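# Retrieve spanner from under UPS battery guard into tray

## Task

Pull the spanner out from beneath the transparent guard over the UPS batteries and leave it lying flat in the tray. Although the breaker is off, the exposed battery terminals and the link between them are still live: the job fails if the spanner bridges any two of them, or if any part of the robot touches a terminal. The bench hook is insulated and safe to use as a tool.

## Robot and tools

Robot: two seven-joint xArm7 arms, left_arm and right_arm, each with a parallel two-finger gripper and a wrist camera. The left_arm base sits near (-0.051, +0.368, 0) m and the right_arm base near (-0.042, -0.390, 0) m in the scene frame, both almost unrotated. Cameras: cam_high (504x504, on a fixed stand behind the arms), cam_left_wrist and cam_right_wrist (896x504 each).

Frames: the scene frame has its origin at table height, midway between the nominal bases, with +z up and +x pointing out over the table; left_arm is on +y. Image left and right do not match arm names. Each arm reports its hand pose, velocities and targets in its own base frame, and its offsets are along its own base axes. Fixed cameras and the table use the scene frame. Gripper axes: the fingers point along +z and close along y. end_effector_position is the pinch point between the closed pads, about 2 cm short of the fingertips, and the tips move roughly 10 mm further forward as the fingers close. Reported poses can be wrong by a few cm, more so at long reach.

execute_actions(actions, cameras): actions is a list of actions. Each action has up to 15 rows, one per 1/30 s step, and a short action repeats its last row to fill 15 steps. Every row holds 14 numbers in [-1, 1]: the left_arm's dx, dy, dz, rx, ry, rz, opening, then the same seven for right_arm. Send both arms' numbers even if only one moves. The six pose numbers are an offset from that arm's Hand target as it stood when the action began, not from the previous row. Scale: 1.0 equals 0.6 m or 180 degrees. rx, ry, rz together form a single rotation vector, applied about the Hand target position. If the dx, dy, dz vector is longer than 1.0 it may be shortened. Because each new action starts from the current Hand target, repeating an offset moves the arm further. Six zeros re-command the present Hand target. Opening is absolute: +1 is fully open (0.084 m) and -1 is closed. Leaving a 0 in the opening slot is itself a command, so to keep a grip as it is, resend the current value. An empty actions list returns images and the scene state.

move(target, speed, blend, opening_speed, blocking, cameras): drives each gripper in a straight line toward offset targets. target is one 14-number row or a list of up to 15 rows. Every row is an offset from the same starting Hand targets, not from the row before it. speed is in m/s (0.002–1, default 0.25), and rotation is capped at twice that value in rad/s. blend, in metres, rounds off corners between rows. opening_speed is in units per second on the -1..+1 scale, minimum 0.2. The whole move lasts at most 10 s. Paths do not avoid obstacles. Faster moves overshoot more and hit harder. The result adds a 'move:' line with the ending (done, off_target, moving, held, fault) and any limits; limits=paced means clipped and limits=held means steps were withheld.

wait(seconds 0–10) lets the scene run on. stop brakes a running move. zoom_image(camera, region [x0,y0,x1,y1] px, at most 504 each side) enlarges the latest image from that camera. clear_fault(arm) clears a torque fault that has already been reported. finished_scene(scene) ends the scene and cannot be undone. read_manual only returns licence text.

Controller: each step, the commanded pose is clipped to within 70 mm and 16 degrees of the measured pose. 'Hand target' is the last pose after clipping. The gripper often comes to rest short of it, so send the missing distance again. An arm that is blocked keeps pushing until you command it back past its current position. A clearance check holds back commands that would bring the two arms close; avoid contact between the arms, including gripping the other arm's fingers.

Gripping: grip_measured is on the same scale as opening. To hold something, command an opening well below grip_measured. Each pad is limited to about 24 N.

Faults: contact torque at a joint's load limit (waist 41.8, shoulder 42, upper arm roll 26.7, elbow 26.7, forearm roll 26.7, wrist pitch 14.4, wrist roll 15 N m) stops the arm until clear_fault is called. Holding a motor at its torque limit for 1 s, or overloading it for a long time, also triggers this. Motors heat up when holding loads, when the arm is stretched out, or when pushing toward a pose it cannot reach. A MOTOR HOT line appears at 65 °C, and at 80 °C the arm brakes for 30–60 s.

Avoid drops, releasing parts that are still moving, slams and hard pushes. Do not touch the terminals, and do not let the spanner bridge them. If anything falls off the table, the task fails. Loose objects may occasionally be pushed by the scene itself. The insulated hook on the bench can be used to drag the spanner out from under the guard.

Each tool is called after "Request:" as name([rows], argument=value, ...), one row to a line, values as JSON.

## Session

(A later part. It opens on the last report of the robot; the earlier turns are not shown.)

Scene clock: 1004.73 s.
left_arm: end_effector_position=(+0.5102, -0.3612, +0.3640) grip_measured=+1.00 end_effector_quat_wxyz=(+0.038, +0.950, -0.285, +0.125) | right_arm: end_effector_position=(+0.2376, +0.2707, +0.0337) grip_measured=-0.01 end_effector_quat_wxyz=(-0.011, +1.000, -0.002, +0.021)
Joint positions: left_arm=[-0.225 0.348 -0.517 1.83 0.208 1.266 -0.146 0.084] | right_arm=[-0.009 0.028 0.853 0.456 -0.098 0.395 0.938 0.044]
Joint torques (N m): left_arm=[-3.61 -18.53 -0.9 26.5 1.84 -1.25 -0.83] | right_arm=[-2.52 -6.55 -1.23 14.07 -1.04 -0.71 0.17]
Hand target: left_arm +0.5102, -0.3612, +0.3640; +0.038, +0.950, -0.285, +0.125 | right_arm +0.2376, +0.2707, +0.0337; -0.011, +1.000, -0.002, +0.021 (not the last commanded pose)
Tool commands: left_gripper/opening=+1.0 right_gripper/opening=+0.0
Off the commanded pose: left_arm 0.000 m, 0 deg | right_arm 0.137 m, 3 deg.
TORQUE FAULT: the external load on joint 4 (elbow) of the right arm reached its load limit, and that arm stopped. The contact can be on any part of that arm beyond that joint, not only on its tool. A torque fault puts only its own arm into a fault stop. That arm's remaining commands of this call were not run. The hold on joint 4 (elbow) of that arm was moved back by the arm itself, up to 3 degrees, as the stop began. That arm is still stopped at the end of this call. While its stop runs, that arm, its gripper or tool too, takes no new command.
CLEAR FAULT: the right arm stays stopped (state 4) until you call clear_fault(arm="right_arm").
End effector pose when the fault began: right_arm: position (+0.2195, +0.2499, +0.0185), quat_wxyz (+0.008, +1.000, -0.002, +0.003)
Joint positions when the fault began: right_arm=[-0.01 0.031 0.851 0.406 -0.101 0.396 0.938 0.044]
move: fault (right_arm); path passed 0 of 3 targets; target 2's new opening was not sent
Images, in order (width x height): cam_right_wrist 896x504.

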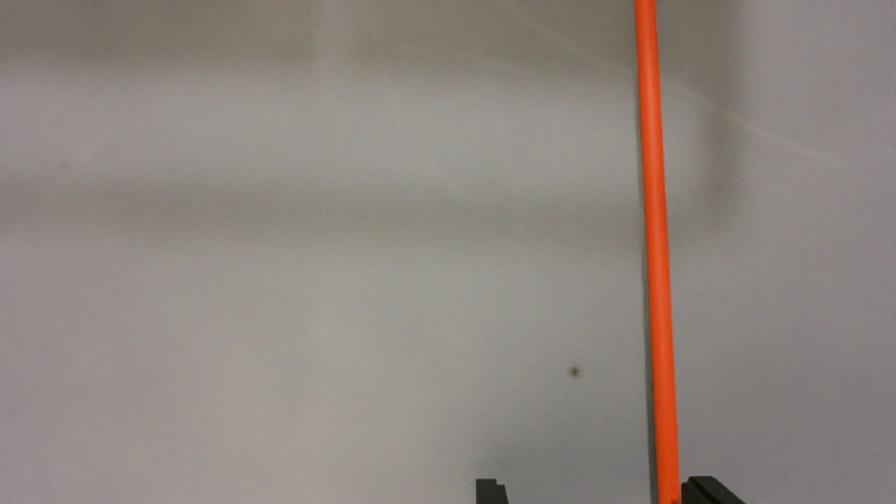

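Request:
clear_fault(arm="right_arm")

Request:
move(target=[0,0,0,0,0,0,1, -0.125,-0.034,0.1,0.007,0,-0.007,0.3], speed=0.15, cameras=["cam_right_wrist"])

Scene clock: 1010.13 s.
left_arm: end_effector_position=(+0.5102, -0.3612, +0.3640) grip_measured=+1.00 end_effector_quat_wxyz=(+0.038, +0.950, -0.285, +0.125) | right_arm: end_effector_position=(+0.2376, +0.2707, +0.0337) grip_measured=-0.01 end_effector_quat_wxyz=(-0.011, +1.000, -0.002, +0.021)
Joint positions: left_arm=[-0.225 0.348 -0.517 1.83 0.208 1.266 -0.146 0.084] | right_arm=[-0.009 0.028 0.853 0.456 -0.098 0.395 0.938 0.044]
Joint torques (N m): left_arm=[-3.81 -18.75 -1.02 26.38 1.62 -1.3 -0.9] | right_arm=[-2.54 -6.49 -1.28 14.29 -1.08 -0.69 0.14]
Hand target: left_arm +0.5102, -0.3612, +0.3640; +0.038, +0.950, -0.285, +0.125 | right_arm +0.2376, +0.2707, +0.0337; -0.011, +1.000, -0.002, +0.021 (not the last commanded pose)
Tool commands: left_gripper/opening=+1.0 right_gripper/opening=+0.0
Off the commanded pose: left_arm 0.000 m, 0 deg | right_arm 0.137 m, 3 deg.
TORQUE FAULT, CONTINUED: the right arm's stop, for the torque fault of joint 4 (elbow) that an earlier result reported, is over. The call counts as one of the actions that you can send in this scene. The hold on joint 4 (elbow) of that arm was moved back by the arm itself, up to 3 degrees, as the stop began. That arm's target is now where it stood when the stop ended, not its last command. That arm's gripper keeps its grip as last carried out, and that arm accepts commands again: back off and push less far.
CLEAR FAULT: your call cleared the right arm's torque fault. If a joint's load stays at its limit, that arm stops again at once.

Scene clock: 1011.47 s.
left_arm: end_effector_position=(+0.5102, -0.3612, +0.3640) grip_measured=+1.00 end_effector_quat_wxyz=(+0.038, +0.950, -0.285, +0.125) | right_arm: end_effector_position=(+0.1626, +0.2503, +0.0937) grip_measured=+0.29 end_effector_quat_wxyz=(-0.022, +0.999, -0.013, +0.021)
Joint positions: left_arm=[-0.225 0.348 -0.517 1.83 0.208 1.266 -0.146 0.084] | right_arm=[0.304 -0.54 0.786 0.3 0.562 0.719 0.621 0.056]
Joint torques (N m): left_arm=[-3.62 -18.73 -0.98 26.41 1.42 -1.33 -0.87] | right_arm=[3 -7.34 -5.74 10.13 1.71 -0.17 -2.2]
Hand target: left_arm +0.5102, -0.3612, +0.3640; +0.038, +0.950, -0.285, +0.125 | right_arm +0.1626, +0.2503, +0.0937; -0.022, +0.999, -0.013, +0.021
Off the commanded pose: left_arm 0.000 m, 0 deg | right_arm 0.000 m, 0 deg.
move: done
Images, in order (width x height): cam_right_wrist 896x504.

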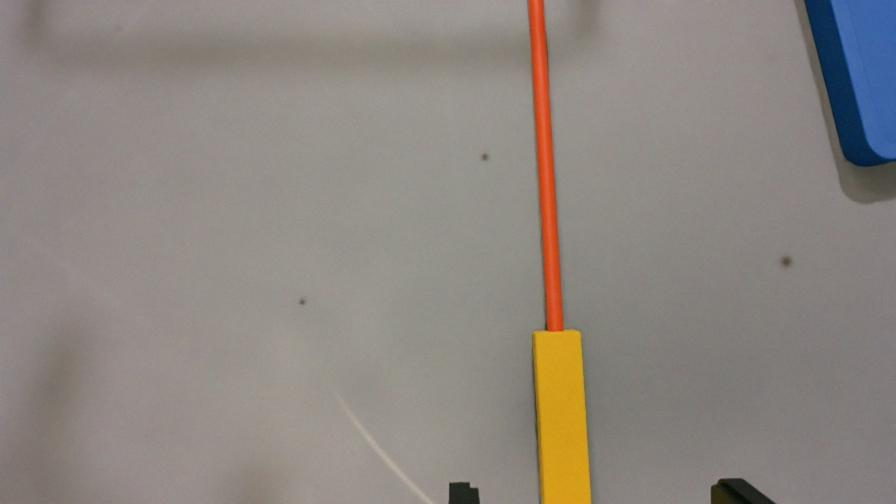

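Request:
move([
  [0,0,0,0,0,0,1, 0.0067,0.006,-0.03,-0.014,0.0134,0.0143,0.3],
  [0,0,0,0,0,0,1, 0.0067,0.006,-0.117,-0.014,0.0134,0.0143,0.3],
  [0,0,0,0,0,0,1, 0.0067,0.006,-0.117,-0.014,0.0134,0.0143,-1],
  [0,0,0,0,0,0,1, 0.0067,0.006,0.06,-0.014,0.0134,0.0143,-1],
], speed=[0.15, 0.08, 0.1, 0.2], cameras=["cam_right_wrist"])

Scene clock: 1049.50 s.
left_arm: end_effector_position=(+0.5102, -0.3612, +0.3640) grip_measured=+1.00 end_effector_quat_wxyz=(+0.038, +0.950, -0.285, +0.125) | right_arm: end_effector_position=(+0.1666, +0.2539, +0.1297) grip_measured=-0.64 end_effector_quat_wxyz=(+0.000, +1.000, +0.009, +0.000)
Joint positions: left_arm=[-0.225 0.348 -0.517 1.83 0.208 1.266 -0.146 0.084] | right_arm=[0.249 -0.587 0.754 0.414 0.494 0.927 0.582 0.016]
Joint torques (N m): left_arm=[-3.57 -18.81 -1.14 26.35 1.15 -1.31 -0.93] | right_arm=[2.93 -7.78 -6.18 15.16 -1.03 -0.19 -2.22]
Hand target: left_arm +0.5102, -0.3612, +0.3640; +0.038, +0.950, -0.285, +0.125 | right_arm +0.1666, +0.2539, +0.1297; +0.000, +1.000, +0.009, +0.000
Off the commanded pose: left_arm 0.000 m, 0 deg | right_arm 0.000 m, 0 deg.
move: done
Images, in order (width x height): cam_right_wrist 896x504.

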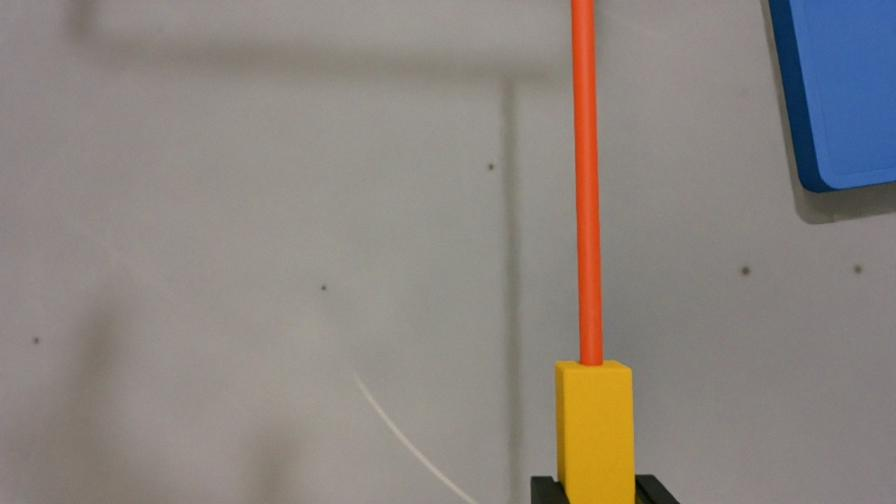

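Request:
move(target=[-0.2555, 0.2853, -0.1458, -0.1607, -0.1942, -0.0642, -0.5, 0.0937, 0.1877, 0.1338, 0.5, 0.0048, -0.0048, -1], speed=0.2, cameras=["cam_left_wrist"])

Scene clock: 1111.37 s.
left_arm: end_effector_position=(+0.3569, -0.1900, +0.2766) grip_measured=-0.52 end_effector_quat_wxyz=(+0.195, +0.797, -0.335, +0.463) | right_arm: end_effector_position=(+0.2228, +0.3665, +0.2100) grip_measured=-0.64 end_effector_quat_wxyz=(+0.707, -0.707, +0.000, +0.000)
Joint positions: left_arm=[-0.704 -0.73 0.136 0.309 -1.558 0.123 1.733 0.021] | right_arm=[0.546 -0.112 -0.016 0.299 2.063 1.367 -1.211 0.016]
Joint torques (N m): left_arm=[-3.88 0 0.36 26.44 -1.99 -1.88 0.95] | right_arm=[-3.79 -7.88 -2.01 13.92 -0.19 3.66 -2.28]
Hand target: left_arm +0.3569, -0.1900, +0.2766; +0.195, +0.797, -0.335, +0.463 | right_arm +0.2228, +0.3665, +0.2100; +0.707, -0.707, +0.000, +0.000
Off the commanded pose: left_arm 0.000 m, 0 deg | right_arm 0.000 m, 0 deg.
move: done
Images, in order (width x height): cam_left_wrist 896x504.

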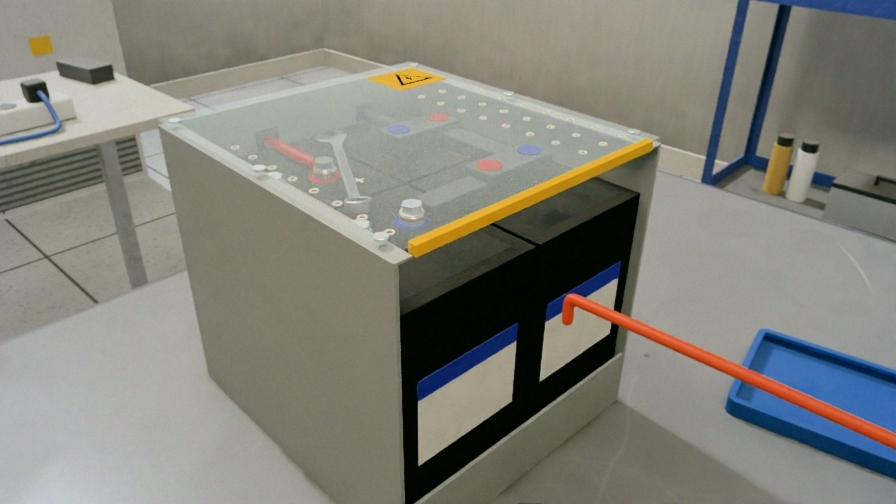

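Request:
move(target=[0,0,0,0,0,0,-0.5, 0.055, 0, 0.0133, 0, 0, 0, -1], speed=0.1, cameras=["cam_left_wrist"])

Request:
zoom_image(camera="cam_left_wrist", region=[290, 120, 650, 340])

Scene clock: 1160.23 s.
left_arm: end_effector_position=(+0.3569, -0.1900, +0.2766) grip_measured=-0.52 end_effector_quat_wxyz=(+0.195, +0.797, -0.335, +0.463) | right_arm: end_effector_position=(+0.2558, +0.3665, +0.2179) grip_measured=-0.64 end_effector_quat_wxyz=(+0.707, -0.707, +0.000, +0.000)
Joint positions: left_arm=[-0.704 -0.73 0.136 0.309 -1.558 0.123 1.733 0.021] | right_arm=[0.516 -0.059 -0.045 0.39 2 1.371 -1.165 0.016]
Joint torques (N m): left_arm=[-4.01 0.36 0.39 26.25 -1.82 -1.88 0.71] | right_arm=[-4.01 -9.61 -1.83 14.46 -0.73 3.52 2.17]
Hand target: left_arm +0.3569, -0.1900, +0.2766; +0.195, +0.797, -0.335, +0.463 | right_arm +0.2558, +0.3665, +0.2179; +0.707, -0.707, +0.000, +0.000
Off the commanded pose: left_arm 0.000 m, 0 deg | right_arm 0.000 m, 0 deg.
move: done
Images, in order (width x height): cam_left_wrist 896x504.

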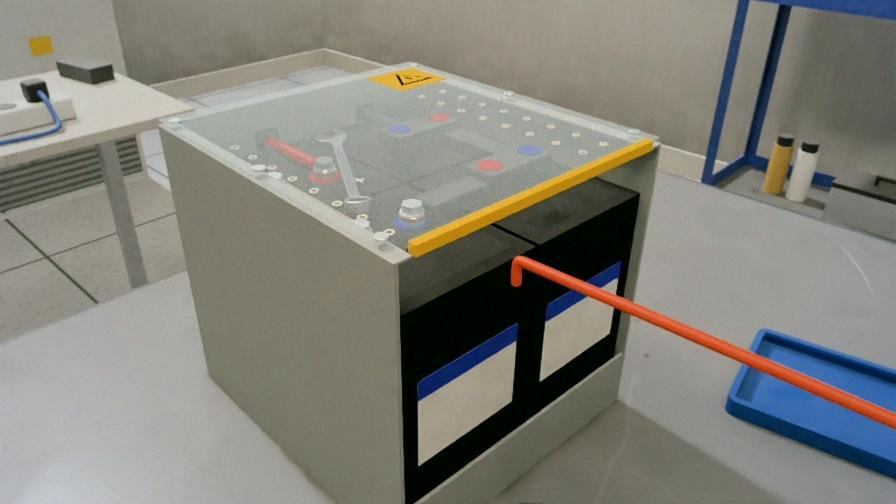

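Scaled by 1.400 from the camera's 896x504 image, which has a finer 1280x720 frame.

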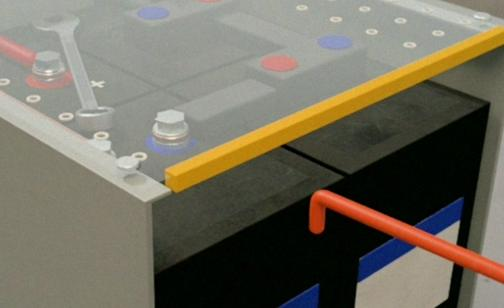

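Request:
move([
  [0,0,0,0,0,0,-0.5, 0, 0, 0.0133, 0, 0, 0, -1],
  [0,0,0,0,0,0,-0.5, 0.0583, 0, 0.0133, 0, 0, 0, -1],
], speed=0.06, cameras=["cam_left_wrist"])

Request:
zoom_image(camera="cam_left_wrist", region=[290, 120, 650, 340])

Scene clock: 1174.40 s.
left_arm: end_effector_position=(+0.3569, -0.1900, +0.2766) grip_measured=-0.52 end_effector_quat_wxyz=(+0.195, +0.797, -0.335, +0.463) | right_arm: end_effector_position=(+0.2908, +0.3665, +0.2259) grip_measured=-0.64 end_effector_quat_wxyz=(+0.707, -0.707, +0.000, +0.000)
Joint positions: left_arm=[-0.704 -0.73 0.136 0.309 -1.558 0.123 1.733 0.021] | right_arm=[0.491 0.001 -0.071 0.49 1.946 1.379 -1.117 0.016]
Joint torques (N m): left_arm=[-3.89 0.15 0.49 26.32 -1.8 -1.75 0.22] | right_arm=[-3.98 -11.84 -2.02 15.54 -0.46 3.66 1.73]
Hand target: left_arm +0.3569, -0.1900, +0.2766; +0.195, +0.797, -0.335, +0.463 | right_arm +0.2908, +0.3665, +0.2259; +0.707, -0.707, +0.000, +0.000
Off the commanded pose: left_arm 0.000 m, 0 deg | right_arm 0.000 m, 0 deg.
move: done
Images, in order (width x height): cam_left_wrist 896x504.

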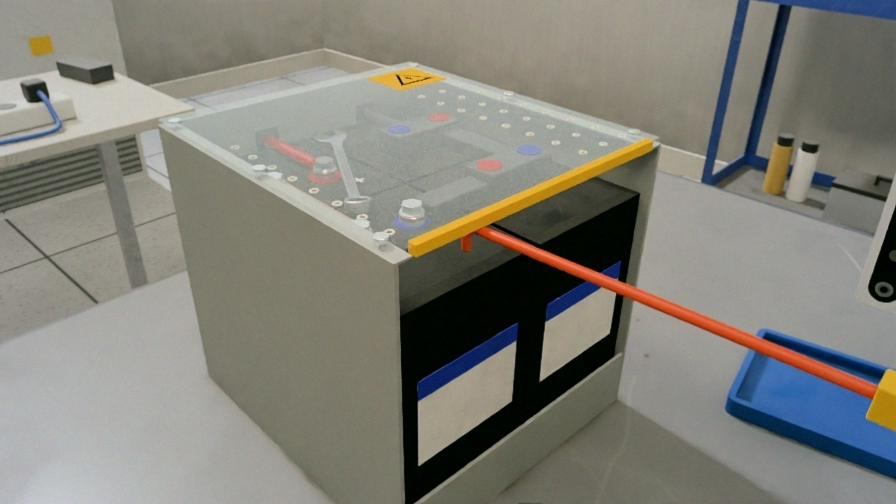

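Scaled by 1.400 from the camera's 896x504 image, which has a finer 1280x720 frame.

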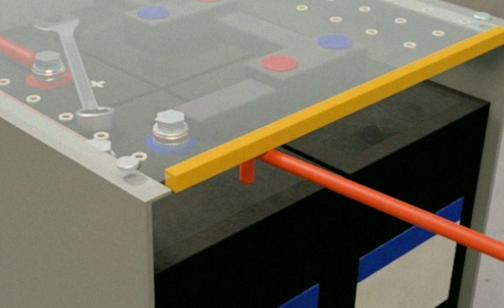

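Request:
move([
  [0.02,-0.02,0.17,0.08,0.097,0.032,-0.5, 0,0,0,0,0,0,-1],
  [0.3055,-0.2853,0.1958,0.1607,0.1942,0.0642,-0.5, 0,0,0,0,0,0,-1],
], speed=0.2, blend=[0.04,0], cameras=["cam_left_wrist"])

Scene clock: 1198.53 s.
left_arm: end_effector_position=(+0.5402, -0.3611, +0.3941) grip_measured=-0.52 end_effector_quat_wxyz=(+0.038, +0.950, -0.285, +0.125) | right_arm: end_effector_position=(+0.2908, +0.3665, +0.2259) grip_measured=-0.64 end_effector_quat_wxyz=(+0.707, -0.707, +0.000, +0.000)
Joint positions: left_arm=[-0.24 0.519 -0.591 2.148 0.321 1.44 -0.147 0.021] | right_arm=[0.491 0.001 -0.071 0.49 1.946 1.379 -1.117 0.016]
Joint torques (N m): left_arm=[-3.98 -20.51 -1.45 25.12 2.88 -1.2 0.99] | right_arm=[-3.98 -11.94 -1.96 15.67 -0.5 3.63 0.67]
Hand target: left_arm +0.5402, -0.3612, +0.3941; +0.038, +0.950, -0.285, +0.125 | right_arm +0.2908, +0.3665, +0.2259; +0.707, -0.707, +0.000, +0.000
Off the commanded pose: left_arm 0.000 m, 0 deg | right_arm 0.000 m, 0 deg.
move: done
Images, in order (width x height): cam_left_wrist 896x504.

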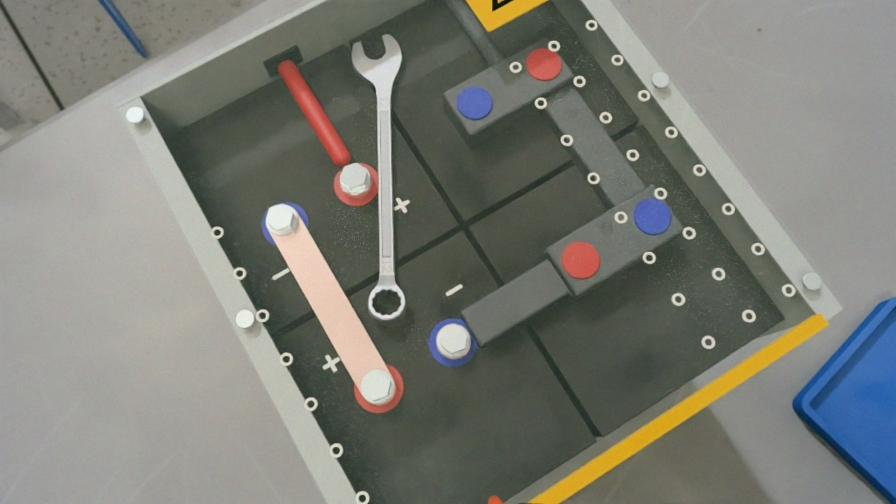

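Request:
move(target=[0,0,0,0,0,0,-0.5, 0.1333, 0.0017, 0, 0, 0, 0, -1], speed=0.08, cameras=["cam_left_wrist"])

Request:
zoom_image(camera="cam_left_wrist", region=[300, 204, 600, 504])

Scene clock: 1230.73 s.
left_arm: end_effector_position=(+0.5402, -0.3612, +0.3941) grip_measured=-0.52 end_effector_quat_wxyz=(+0.038, +0.950, -0.285, +0.125) | right_arm: end_effector_position=(+0.3708, +0.3675, +0.2259) grip_measured=-0.64 end_effector_quat_wxyz=(+0.707, -0.707, +0.000, +0.000)
Joint positions: left_arm=[-0.24 0.519 -0.591 2.148 0.321 1.441 -0.147 0.021] | right_arm=[0.445 0.197 -0.114 0.741 1.87 1.419 -1.044 0.016]
Joint torques (N m): left_arm=[-3.98 -20.27 -1.47 24.97 2.87 -1.23 0.93] | right_arm=[-4.08 -17.08 -2 16.48 -0.26 3.87 1.66]
Hand target: left_arm +0.5402, -0.3612, +0.3941; +0.038, +0.950, -0.285, +0.125 | right_arm +0.3708, +0.3675, +0.2259; +0.707, -0.707, +0.000, +0.000
Off the commanded pose: left_arm 0.000 m, 0 deg | right_arm 0.000 m, 0 deg.
move: done
Images, in order (width x height): cam_left_wrist 896x504.

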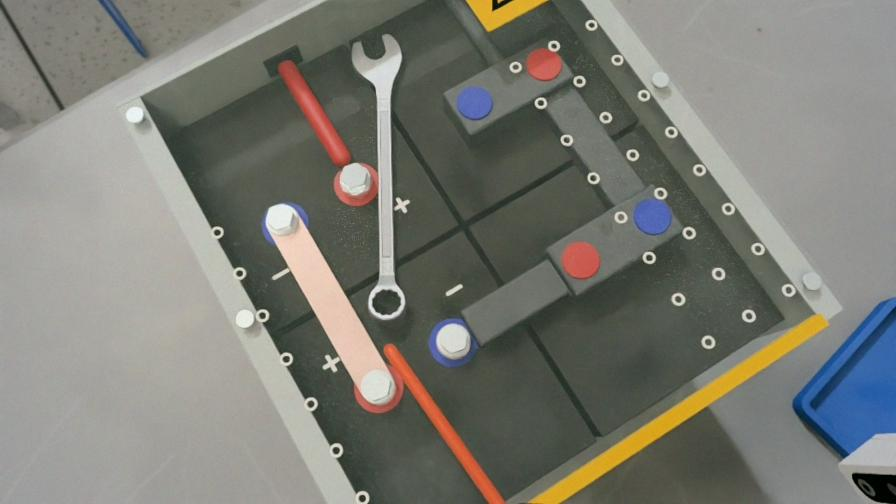

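Scaled by 1.680 from the camera's 896x504 image, which has a finer 1280x720 frame.

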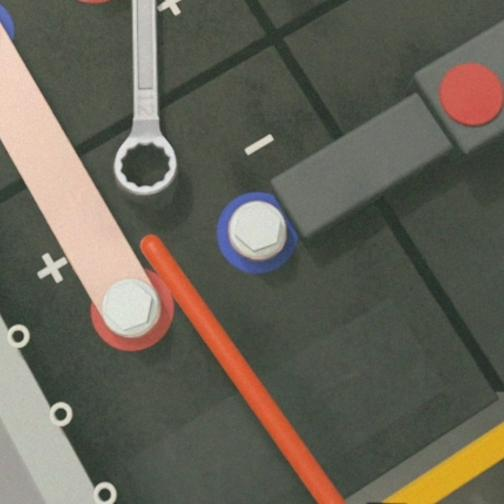

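Request:
move(target=[0,0,0,0,0,0,-0.5, 0.0417, -0.0183, 0, 0, 0, 0, -1], speed=0.06, cameras=["cam_left_wrist"])

Request:
zoom_image(camera="cam_left_wrist", region=[320, 240, 500, 420])

Scene clock: 1246.83 s.
left_arm: end_effector_position=(+0.5402, -0.3612, +0.3941) grip_measured=-0.52 end_effector_quat_wxyz=(+0.038, +0.950, -0.285, +0.125) | right_arm: end_effector_position=(+0.3958, +0.3566, +0.2259) grip_measured=-0.64 end_effector_quat_wxyz=(+0.707, -0.707, +0.000, +0.001)
Joint positions: left_arm=[-0.24 0.519 -0.591 2.148 0.321 1.441 -0.147 0.021] | right_arm=[0.418 0.249 -0.137 0.811 1.83 1.448 -1.016 0.016]
Joint torques (N m): left_arm=[-3.75 -20.71 -1.5 24.92 2.74 -1.25 0.99] | right_arm=[-4.04 -18.6 -2.36 16.84 -0.15 3.84 1.65]
Hand target: left_arm +0.5402, -0.3612, +0.3941; +0.038, +0.950, -0.285, +0.125 | right_arm +0.3958, +0.3566, +0.2259; +0.707, -0.707, +0.000, +0.000
Off the commanded pose: left_arm 0.000 m, 0 deg | right_arm 0.000 m, 0 deg.
move: done
Images, in order (width x height): cam_left_wrist 896x504.

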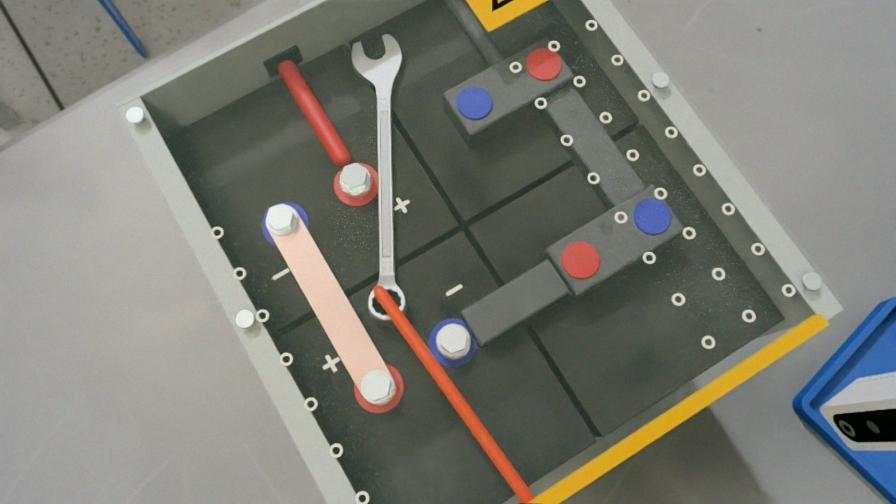

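Scaled by 2.800 from the camera's 896x504 image, which has a finer 1280x720 frame.

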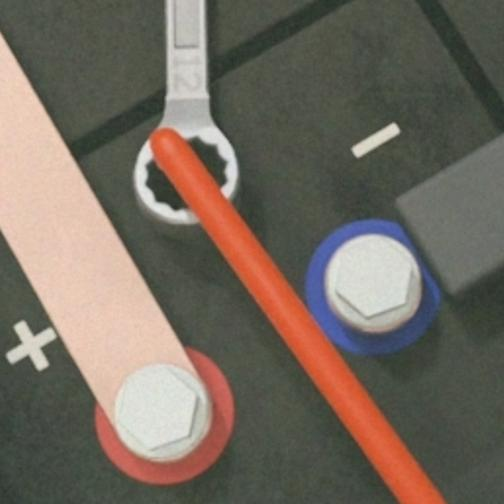

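Request:
move(target=[0,0,0,0,0,0,-0.5, -0.0017, -0.0008, -0.0233, 0, 0, 0, -1], speed=0.03, cameras=["cam_left_wrist"])

Request:
zoom_image(camera="cam_left_wrist", region=[320, 240, 500, 420])

Scene clock: 1258.93 s.
left_arm: end_effector_position=(+0.5402, -0.3612, +0.3941) grip_measured=-0.52 end_effector_quat_wxyz=(+0.038, +0.950, -0.285, +0.125) | right_arm: end_effector_position=(+0.3948, +0.3561, +0.2120) grip_measured=-0.64 end_effector_quat_wxyz=(+0.707, -0.707, +0.000, +0.000)
Joint positions: left_arm=[-0.24 0.519 -0.591 2.148 0.321 1.441 -0.147 0.021] | right_arm=[0.415 0.284 -0.137 0.812 1.835 1.461 -1.048 0.016]
Joint torques (N m): left_arm=[-4.17 -20.54 -1.65 24.81 2.65 -1.28 0.93] | right_arm=[-3.88 -17.56 1.32 15.2 2.26 3.35 -2.22]
Hand target: left_arm +0.5402, -0.3612, +0.3941; +0.038, +0.950, -0.285, +0.125 | right_arm +0.3948, +0.3561, +0.2119; +0.707, -0.707, +0.000, +0.000
Off the commanded pose: left_arm 0.000 m, 0 deg | right_arm 0.000 m, 0 deg.
move: done
Images, in order (width x height): cam_left_wrist 896x504.

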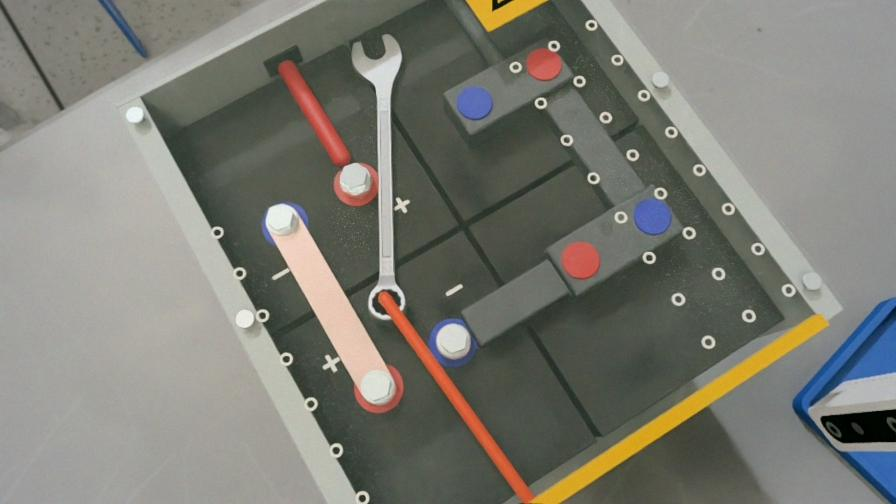

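Scaled by 2.800 from the camera's 896x504 image, which has a finer 1280x720 frame.

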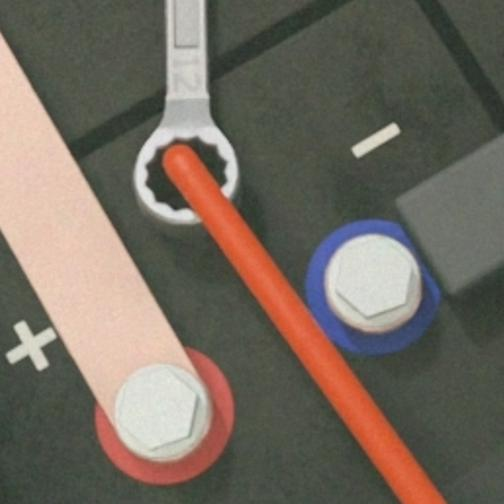

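Request:
move(target=[0,0,0,0,0,0,-0.5, 0.0033, 0.0142, 0, 0, 0, 0, -1], speed=0.03, cameras=["cam_left_wrist"])

Request:
zoom_image(camera="cam_left_wrist", region=[260, 20, 540, 420])

Scene clock: 1286.00 s.
left_arm: end_effector_position=(+0.5402, -0.3612, +0.3941) grip_measured=-0.52 end_effector_quat_wxyz=(+0.038, +0.950, -0.285, +0.125) | right_arm: end_effector_position=(+0.3968, +0.3646, +0.2119) grip_measured=-0.64 end_effector_quat_wxyz=(+0.707, -0.707, +0.000, +0.000)
Joint positions: left_arm=[-0.24 0.519 -0.591 2.148 0.321 1.441 -0.147 0.021] | right_arm=[0.426 0.294 -0.127 0.828 1.852 1.448 -1.046 0.016]
Joint torques (N m): left_arm=[-3.77 -20.62 -1.59 24.55 2.73 -1.32 0.95] | right_arm=[3.25 -17.73 1.53 15.36 2.3 0.72 2.18]
Hand target: left_arm +0.5402, -0.3612, +0.3941; +0.038, +0.950, -0.285, +0.125 | right_arm +0.3968, +0.3646, +0.2119; +0.707, -0.707, +0.000, +0.000
Off the commanded pose: left_arm 0.000 m, 0 deg | right_arm 0.000 m, 0 deg.
move: done
Images, in order (width x height): cam_left_wrist 896x504.

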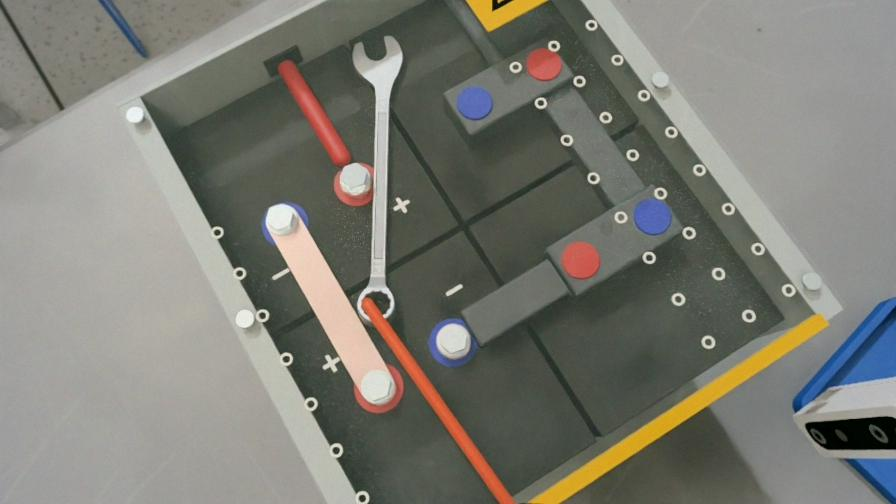

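Scaled by 1.260 from the camera's 896x504 image, which has a finer 1280x720 frame.

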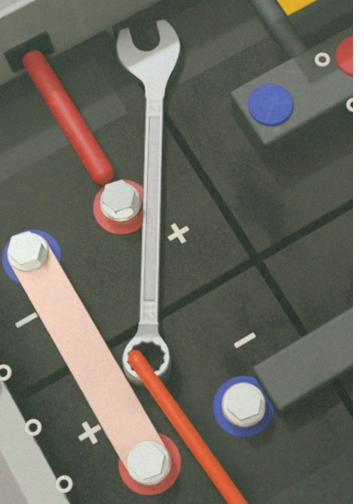

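Request:
move(target=[0,0,0,0,0,0,-0.5, -0.0417, -0.0033, 0, 0, 0, 0, -1], speed=0.03, cameras=["cam_left_wrist"])

Request:
zoom_image(camera="cam_left_wrist", region=[260, 20, 540, 420])

Scene clock: 1310.13 s.
left_arm: end_effector_position=(+0.5402, -0.3612, +0.3941) grip_measured=-0.52 end_effector_quat_wxyz=(+0.038, +0.950, -0.285, +0.125) | right_arm: end_effector_position=(+0.3717, +0.3626, +0.2119) grip_measured=-0.64 end_effector_quat_wxyz=(+0.707, -0.707, +0.000, +0.000)
Joint positions: left_arm=[-0.24 0.519 -0.591 2.148 0.321 1.441 -0.147 0.021] | right_arm=[0.435 0.235 -0.12 0.743 1.864 1.441 -1.075 0.016]
Joint torques (N m): left_arm=[-3.79 -20.83 -1.62 24.43 2.64 -1.37 0.93] | right_arm=[2.7 -24.03 1.6 9.21 2.37 0.54 -2.39]
Hand target: left_arm +0.5402, -0.3612, +0.3941; +0.038, +0.950, -0.285, +0.125 | right_arm +0.3717, +0.3626, +0.2119; +0.707, -0.707, +0.000, +0.000
Off the commanded pose: left_arm 0.000 m, 0 deg | right_arm 0.000 m, 0 deg.
move: done
Images, in order (width x height): cam_left_wrist 896x504.

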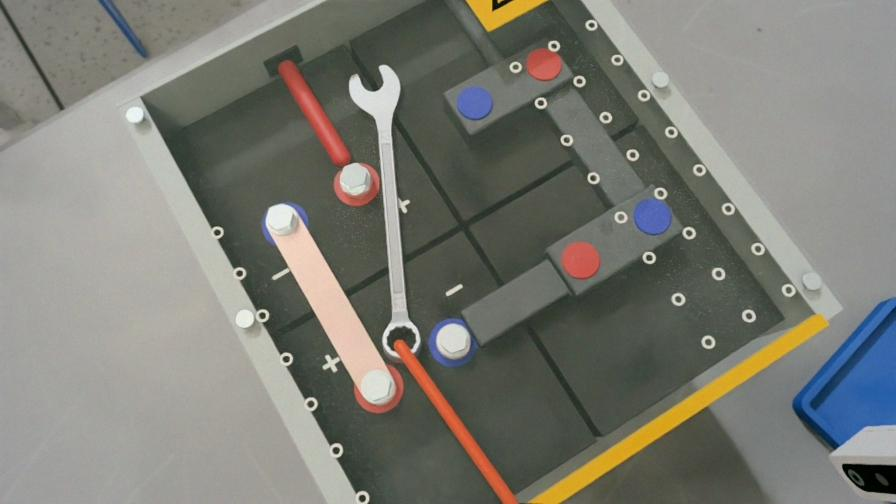

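Scaled by 1.260 from the camera's 896x504 image, which has a finer 1280x720 frame.

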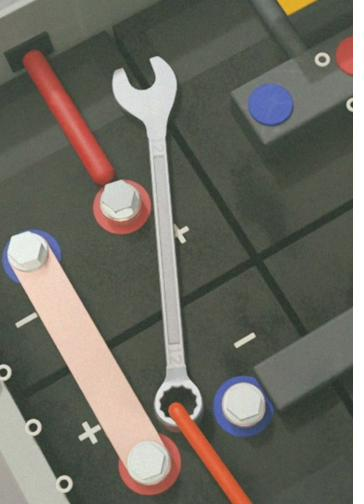

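Request:
move([
  [0,0,0,0,0,0,-0.5, -0.0253, 0.0012, 0, 0, 0, 0, -1],
  [0,0,0,0,0,0,-0.5, -0.047, 0.0095, 0, 0, 0, 0, -1],
], speed=0.03, blend=[0.002,0], cameras=["cam_left_wrist"])

Request:
zoom_image(camera="cam_left_wrist", region=[260, 60, 540, 460])

Scene clock: 1443.80 s.
left_arm: end_effector_position=(+0.5402, -0.3612, +0.3941) grip_measured=-0.52 end_effector_quat_wxyz=(+0.038, +0.950, -0.285, +0.125) | right_arm: end_effector_position=(+0.3436, +0.3683, +0.2119) grip_measured=-0.64 end_effector_quat_wxyz=(+0.707, -0.707, +0.000, +0.000)
Joint positions: left_arm=[-0.24 0.519 -0.591 2.148 0.321 1.441 -0.147 0.021] | right_arm=[0.458 0.175 -0.1 0.66 1.899 1.421 -1.106 0.016]
Joint torques (N m): left_arm=[-4.02 -20.9 -1.73 24.34 2.68 -1.39 0.96] | right_arm=[2.7 -22.5 1.74 9.08 2.41 0.64 -2.3]
Hand target: left_arm +0.5402, -0.3612, +0.3941; +0.038, +0.950, -0.285, +0.125 | right_arm +0.3435, +0.3683, +0.2119; +0.707, -0.707, +0.000, +0.000
Off the commanded pose: left_arm 0.000 m, 0 deg | right_arm 0.000 m, 0 deg.
move: done
Images, in order (width x height): cam_left_wrist 896x504.

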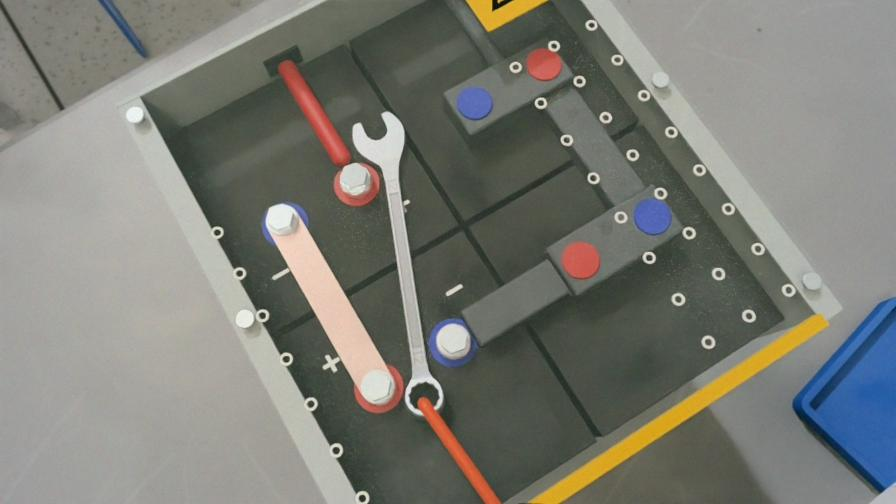

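Scaled by 1.260 from the camera's 896x504 image, which has a finer 1280x720 frame.

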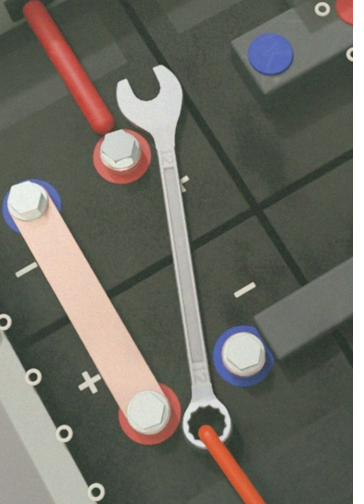

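Request:
move(target=[0,0,0,0,0,0,-0.5, -0.0283, 0.0175, 0, 0, 0, 0, -1], speed=0.03, cameras=["cam_left_wrist"])

Request:
zoom_image(camera="cam_left_wrist", region=[260, 60, 540, 460])

Scene clock: 1473.53 s.
left_arm: end_effector_position=(+0.5402, -0.3612, +0.3941) grip_measured=-0.52 end_effector_quat_wxyz=(+0.038, +0.950, -0.285, +0.125) | right_arm: end_effector_position=(+0.3266, +0.3788, +0.2119) grip_measured=-0.64 end_effector_quat_wxyz=(+0.707, -0.707, +0.000, +0.000)
Joint positions: left_arm=[-0.24 0.519 -0.591 2.148 0.321 1.441 -0.147 0.021] | right_arm=[0.483 0.146 -0.076 0.622 1.942 1.398 -1.124 0.016]
Joint torques (N m): left_arm=[-3.8 -20.95 -1.7 24.24 2.66 -1.3 0.94] | right_arm=[2.93 -21.99 1.88 9.1 2.2 0.66 -2.39]
Hand target: left_arm +0.5402, -0.3612, +0.3941; +0.038, +0.950, -0.285, +0.125 | right_arm +0.3266, +0.3788, +0.2119; +0.707, -0.707, +0.000, +0.000
Off the commanded pose: left_arm 0.000 m, 0 deg | right_arm 0.000 m, 0 deg.
move: done
Images, in order (width x height): cam_left_wrist 896x504.

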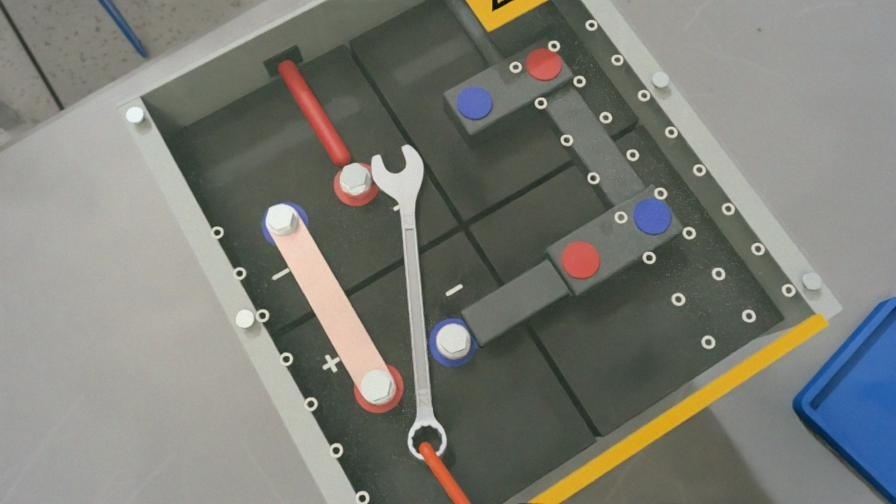

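Scaled by 1.260 from the camera's 896x504 image, which has a finer 1280x720 frame.

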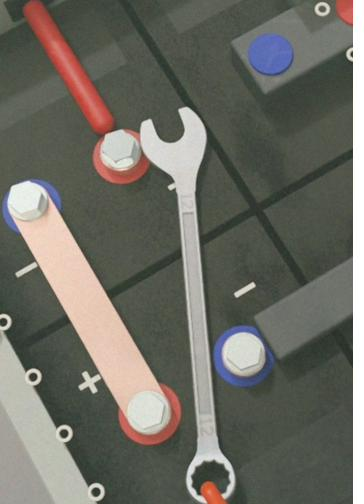

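Request:
move(target=[0,0,0,0,0,0,-0.5, -0.0217, 0.0208, 0, 0, 0, 0, -1], speed=0.03, cameras=["cam_left_wrist"])

Request:
zoom_image(camera="cam_left_wrist", region=[260, 104, 540, 504])

Scene clock: 1491.37 s.
left_arm: end_effector_position=(+0.5402, -0.3612, +0.3941) grip_measured=-0.52 end_effector_quat_wxyz=(+0.038, +0.950, -0.285, +0.125) | right_arm: end_effector_position=(+0.3136, +0.3913, +0.2119) grip_measured=-0.64 end_effector_quat_wxyz=(+0.707, -0.707, +0.000, +0.000)
Joint positions: left_arm=[-0.24 0.519 -0.591 2.148 0.321 1.441 -0.147 0.021] | right_arm=[0.51 0.13 -0.05 0.601 1.989 1.374 -1.139 0.016]
Joint torques (N m): left_arm=[-3.97 -20.94 -1.73 24.01 2.67 -1.29 0.9] | right_arm=[3.09 -21.74 2.01 9.07 1.98 0.82 -2.31]
Hand target: left_arm +0.5402, -0.3612, +0.3941; +0.038, +0.950, -0.285, +0.125 | right_arm +0.3135, +0.3913, +0.2119; +0.707, -0.707, +0.000, +0.000
Off the commanded pose: left_arm 0.000 m, 0 deg | right_arm 0.000 m, 0 deg.
move: done
Images, in order (width x height): cam_left_wrist 896x504.

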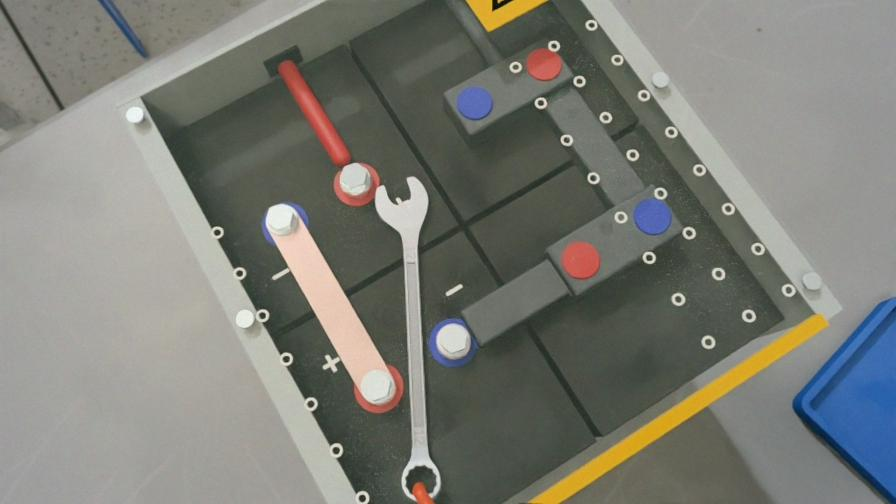

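Scaled by 1.260 from the camera's 896x504 image, which has a finer 1280x720 frame.

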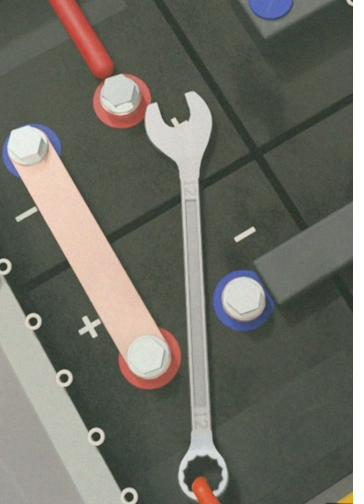

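Request:
move(target=[0,0,0,0,0,0,-0.5, -0.06, -0.018, 0, 0, 0, 0, -1], speed=0.03, cameras=["cam_left_wrist"])

Request:
zoom_image(camera="cam_left_wrist", region=[260, 104, 540, 504])

Scene clock: 1525.17 s.
left_arm: end_effector_position=(+0.5402, -0.3612, +0.3941) grip_measured=-0.52 end_effector_quat_wxyz=(+0.038, +0.950, -0.285, +0.125) | right_arm: end_effector_position=(+0.2775, +0.3805, +0.2120) grip_measured=-0.64 end_effector_quat_wxyz=(+0.707, -0.707, +0.000, +0.000)
Joint positions: left_arm=[-0.24 0.519 -0.591 2.148 0.321 1.441 -0.147 0.021] | right_arm=[0.52 0.035 -0.04 0.478 2.01 1.374 -1.17 0.016]
Joint torques (N m): left_arm=[-3.8 -21.26 -1.67 23.96 2.51 -1.36 0.92] | right_arm=[2.86 -19.17 1.95 8.83 2.13 0.72 -2.29]
Hand target: left_arm +0.5402, -0.3612, +0.3941; +0.038, +0.950, -0.285, +0.125 | right_arm +0.2775, +0.3805, +0.2119; +0.707, -0.707, +0.000, +0.000
Off the commanded pose: left_arm 0.000 m, 0 deg | right_arm 0.000 m, 0 deg.
move: done
Images, in order (width x height): cam_left_wrist 896x504.

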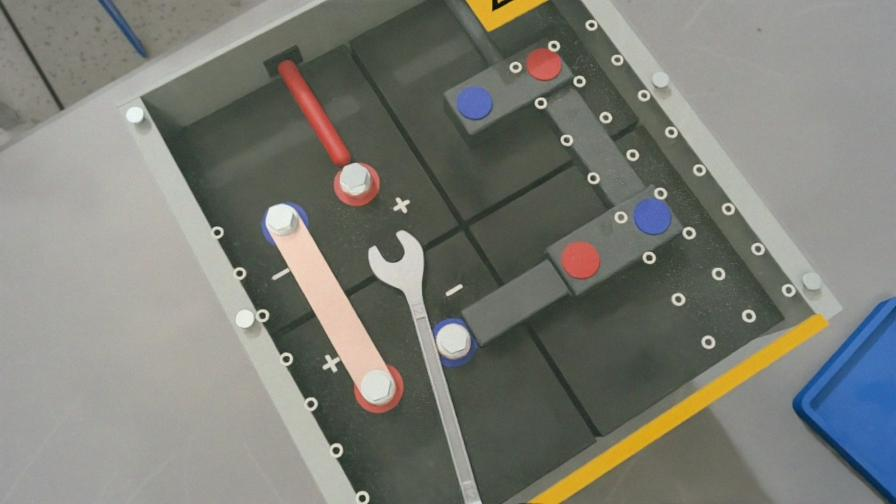

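Scaled by 1.260 from the camera's 896x504 image, which has a finer 1280x720 frame.

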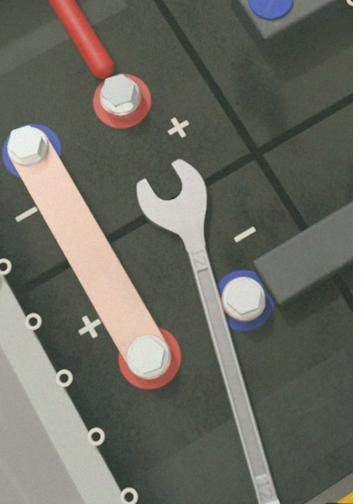

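Request:
move([
  [0,0,0,0,0,0,-0.5, -0.0367, -0.005, 0, 0, 0, 0, -1],
  [0,0,0,0,0,0,-0.5, -0.0367, -0.005, 0.05, 0, 0, 0, -1],
  [0,0,0,0,0,0,-0.5, -0.15, -0.005, 0.05, 0, 0, 0, -1],
], speed=[0.03, 0.05, 0.15], cameras=["cam_left_wrist", "cam_high"])

Request:
zoom_image(camera="cam_high", region=[150, 180, 340, 370])

Scene clock: 1633.00 s.
left_arm: end_effector_position=(+0.5402, -0.3612, +0.3941) grip_measured=-0.52 end_effector_quat_wxyz=(+0.038, +0.950, -0.285, +0.125) | right_arm: end_effector_position=(+0.1875, +0.3775, +0.2419) grip_measured=-0.64 end_effector_quat_wxyz=(+0.707, -0.707, +0.000, +0.000)
Joint positions: left_arm=[-0.24 0.519 -0.591 2.148 0.321 1.441 -0.147 0.021] | right_arm=[0.623 -0.335 0.061 0.218 2.182 1.249 -1.113 0.016]
Joint torques (N m): left_arm=[-3.8 -21.26 -1.77 23.65 2.39 -1.49 0.88] | right_arm=[3 -12.46 1.42 10.24 2.18 0.6 2.16]
Hand target: left_arm +0.5402, -0.3612, +0.3941; +0.038, +0.950, -0.285, +0.125 | right_arm +0.1875, +0.3775, +0.2419; +0.707, -0.707, +0.000, +0.000
Off the commanded pose: left_arm 0.000 m, 0 deg | right_arm 0.000 m, 0 deg.
move: done
Images, in order (width x height): cam_high 504x504, cam_left_wrist 896x504.

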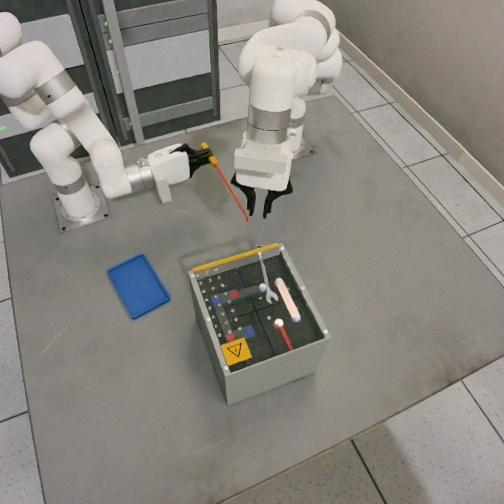

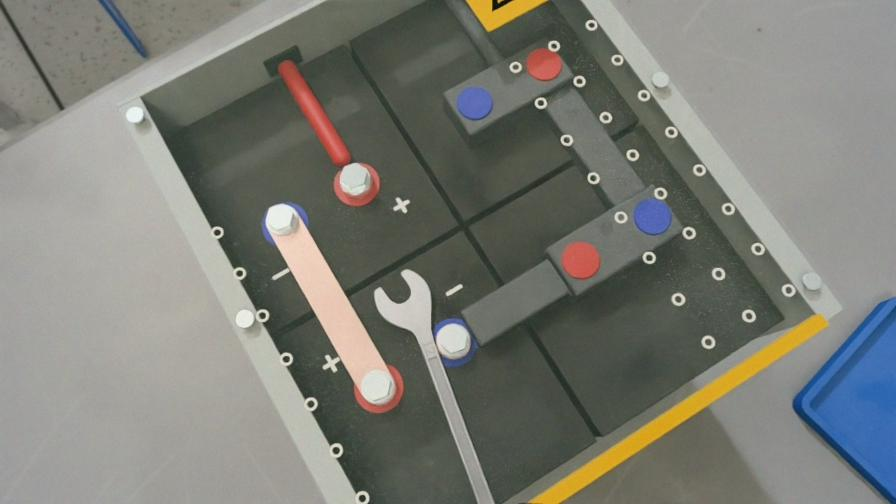

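Scaled by 2.653 from the camera's 504x504 image, which has a finer 720x720 frame.

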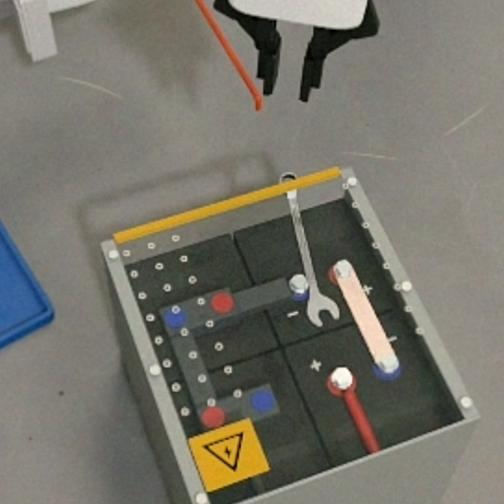

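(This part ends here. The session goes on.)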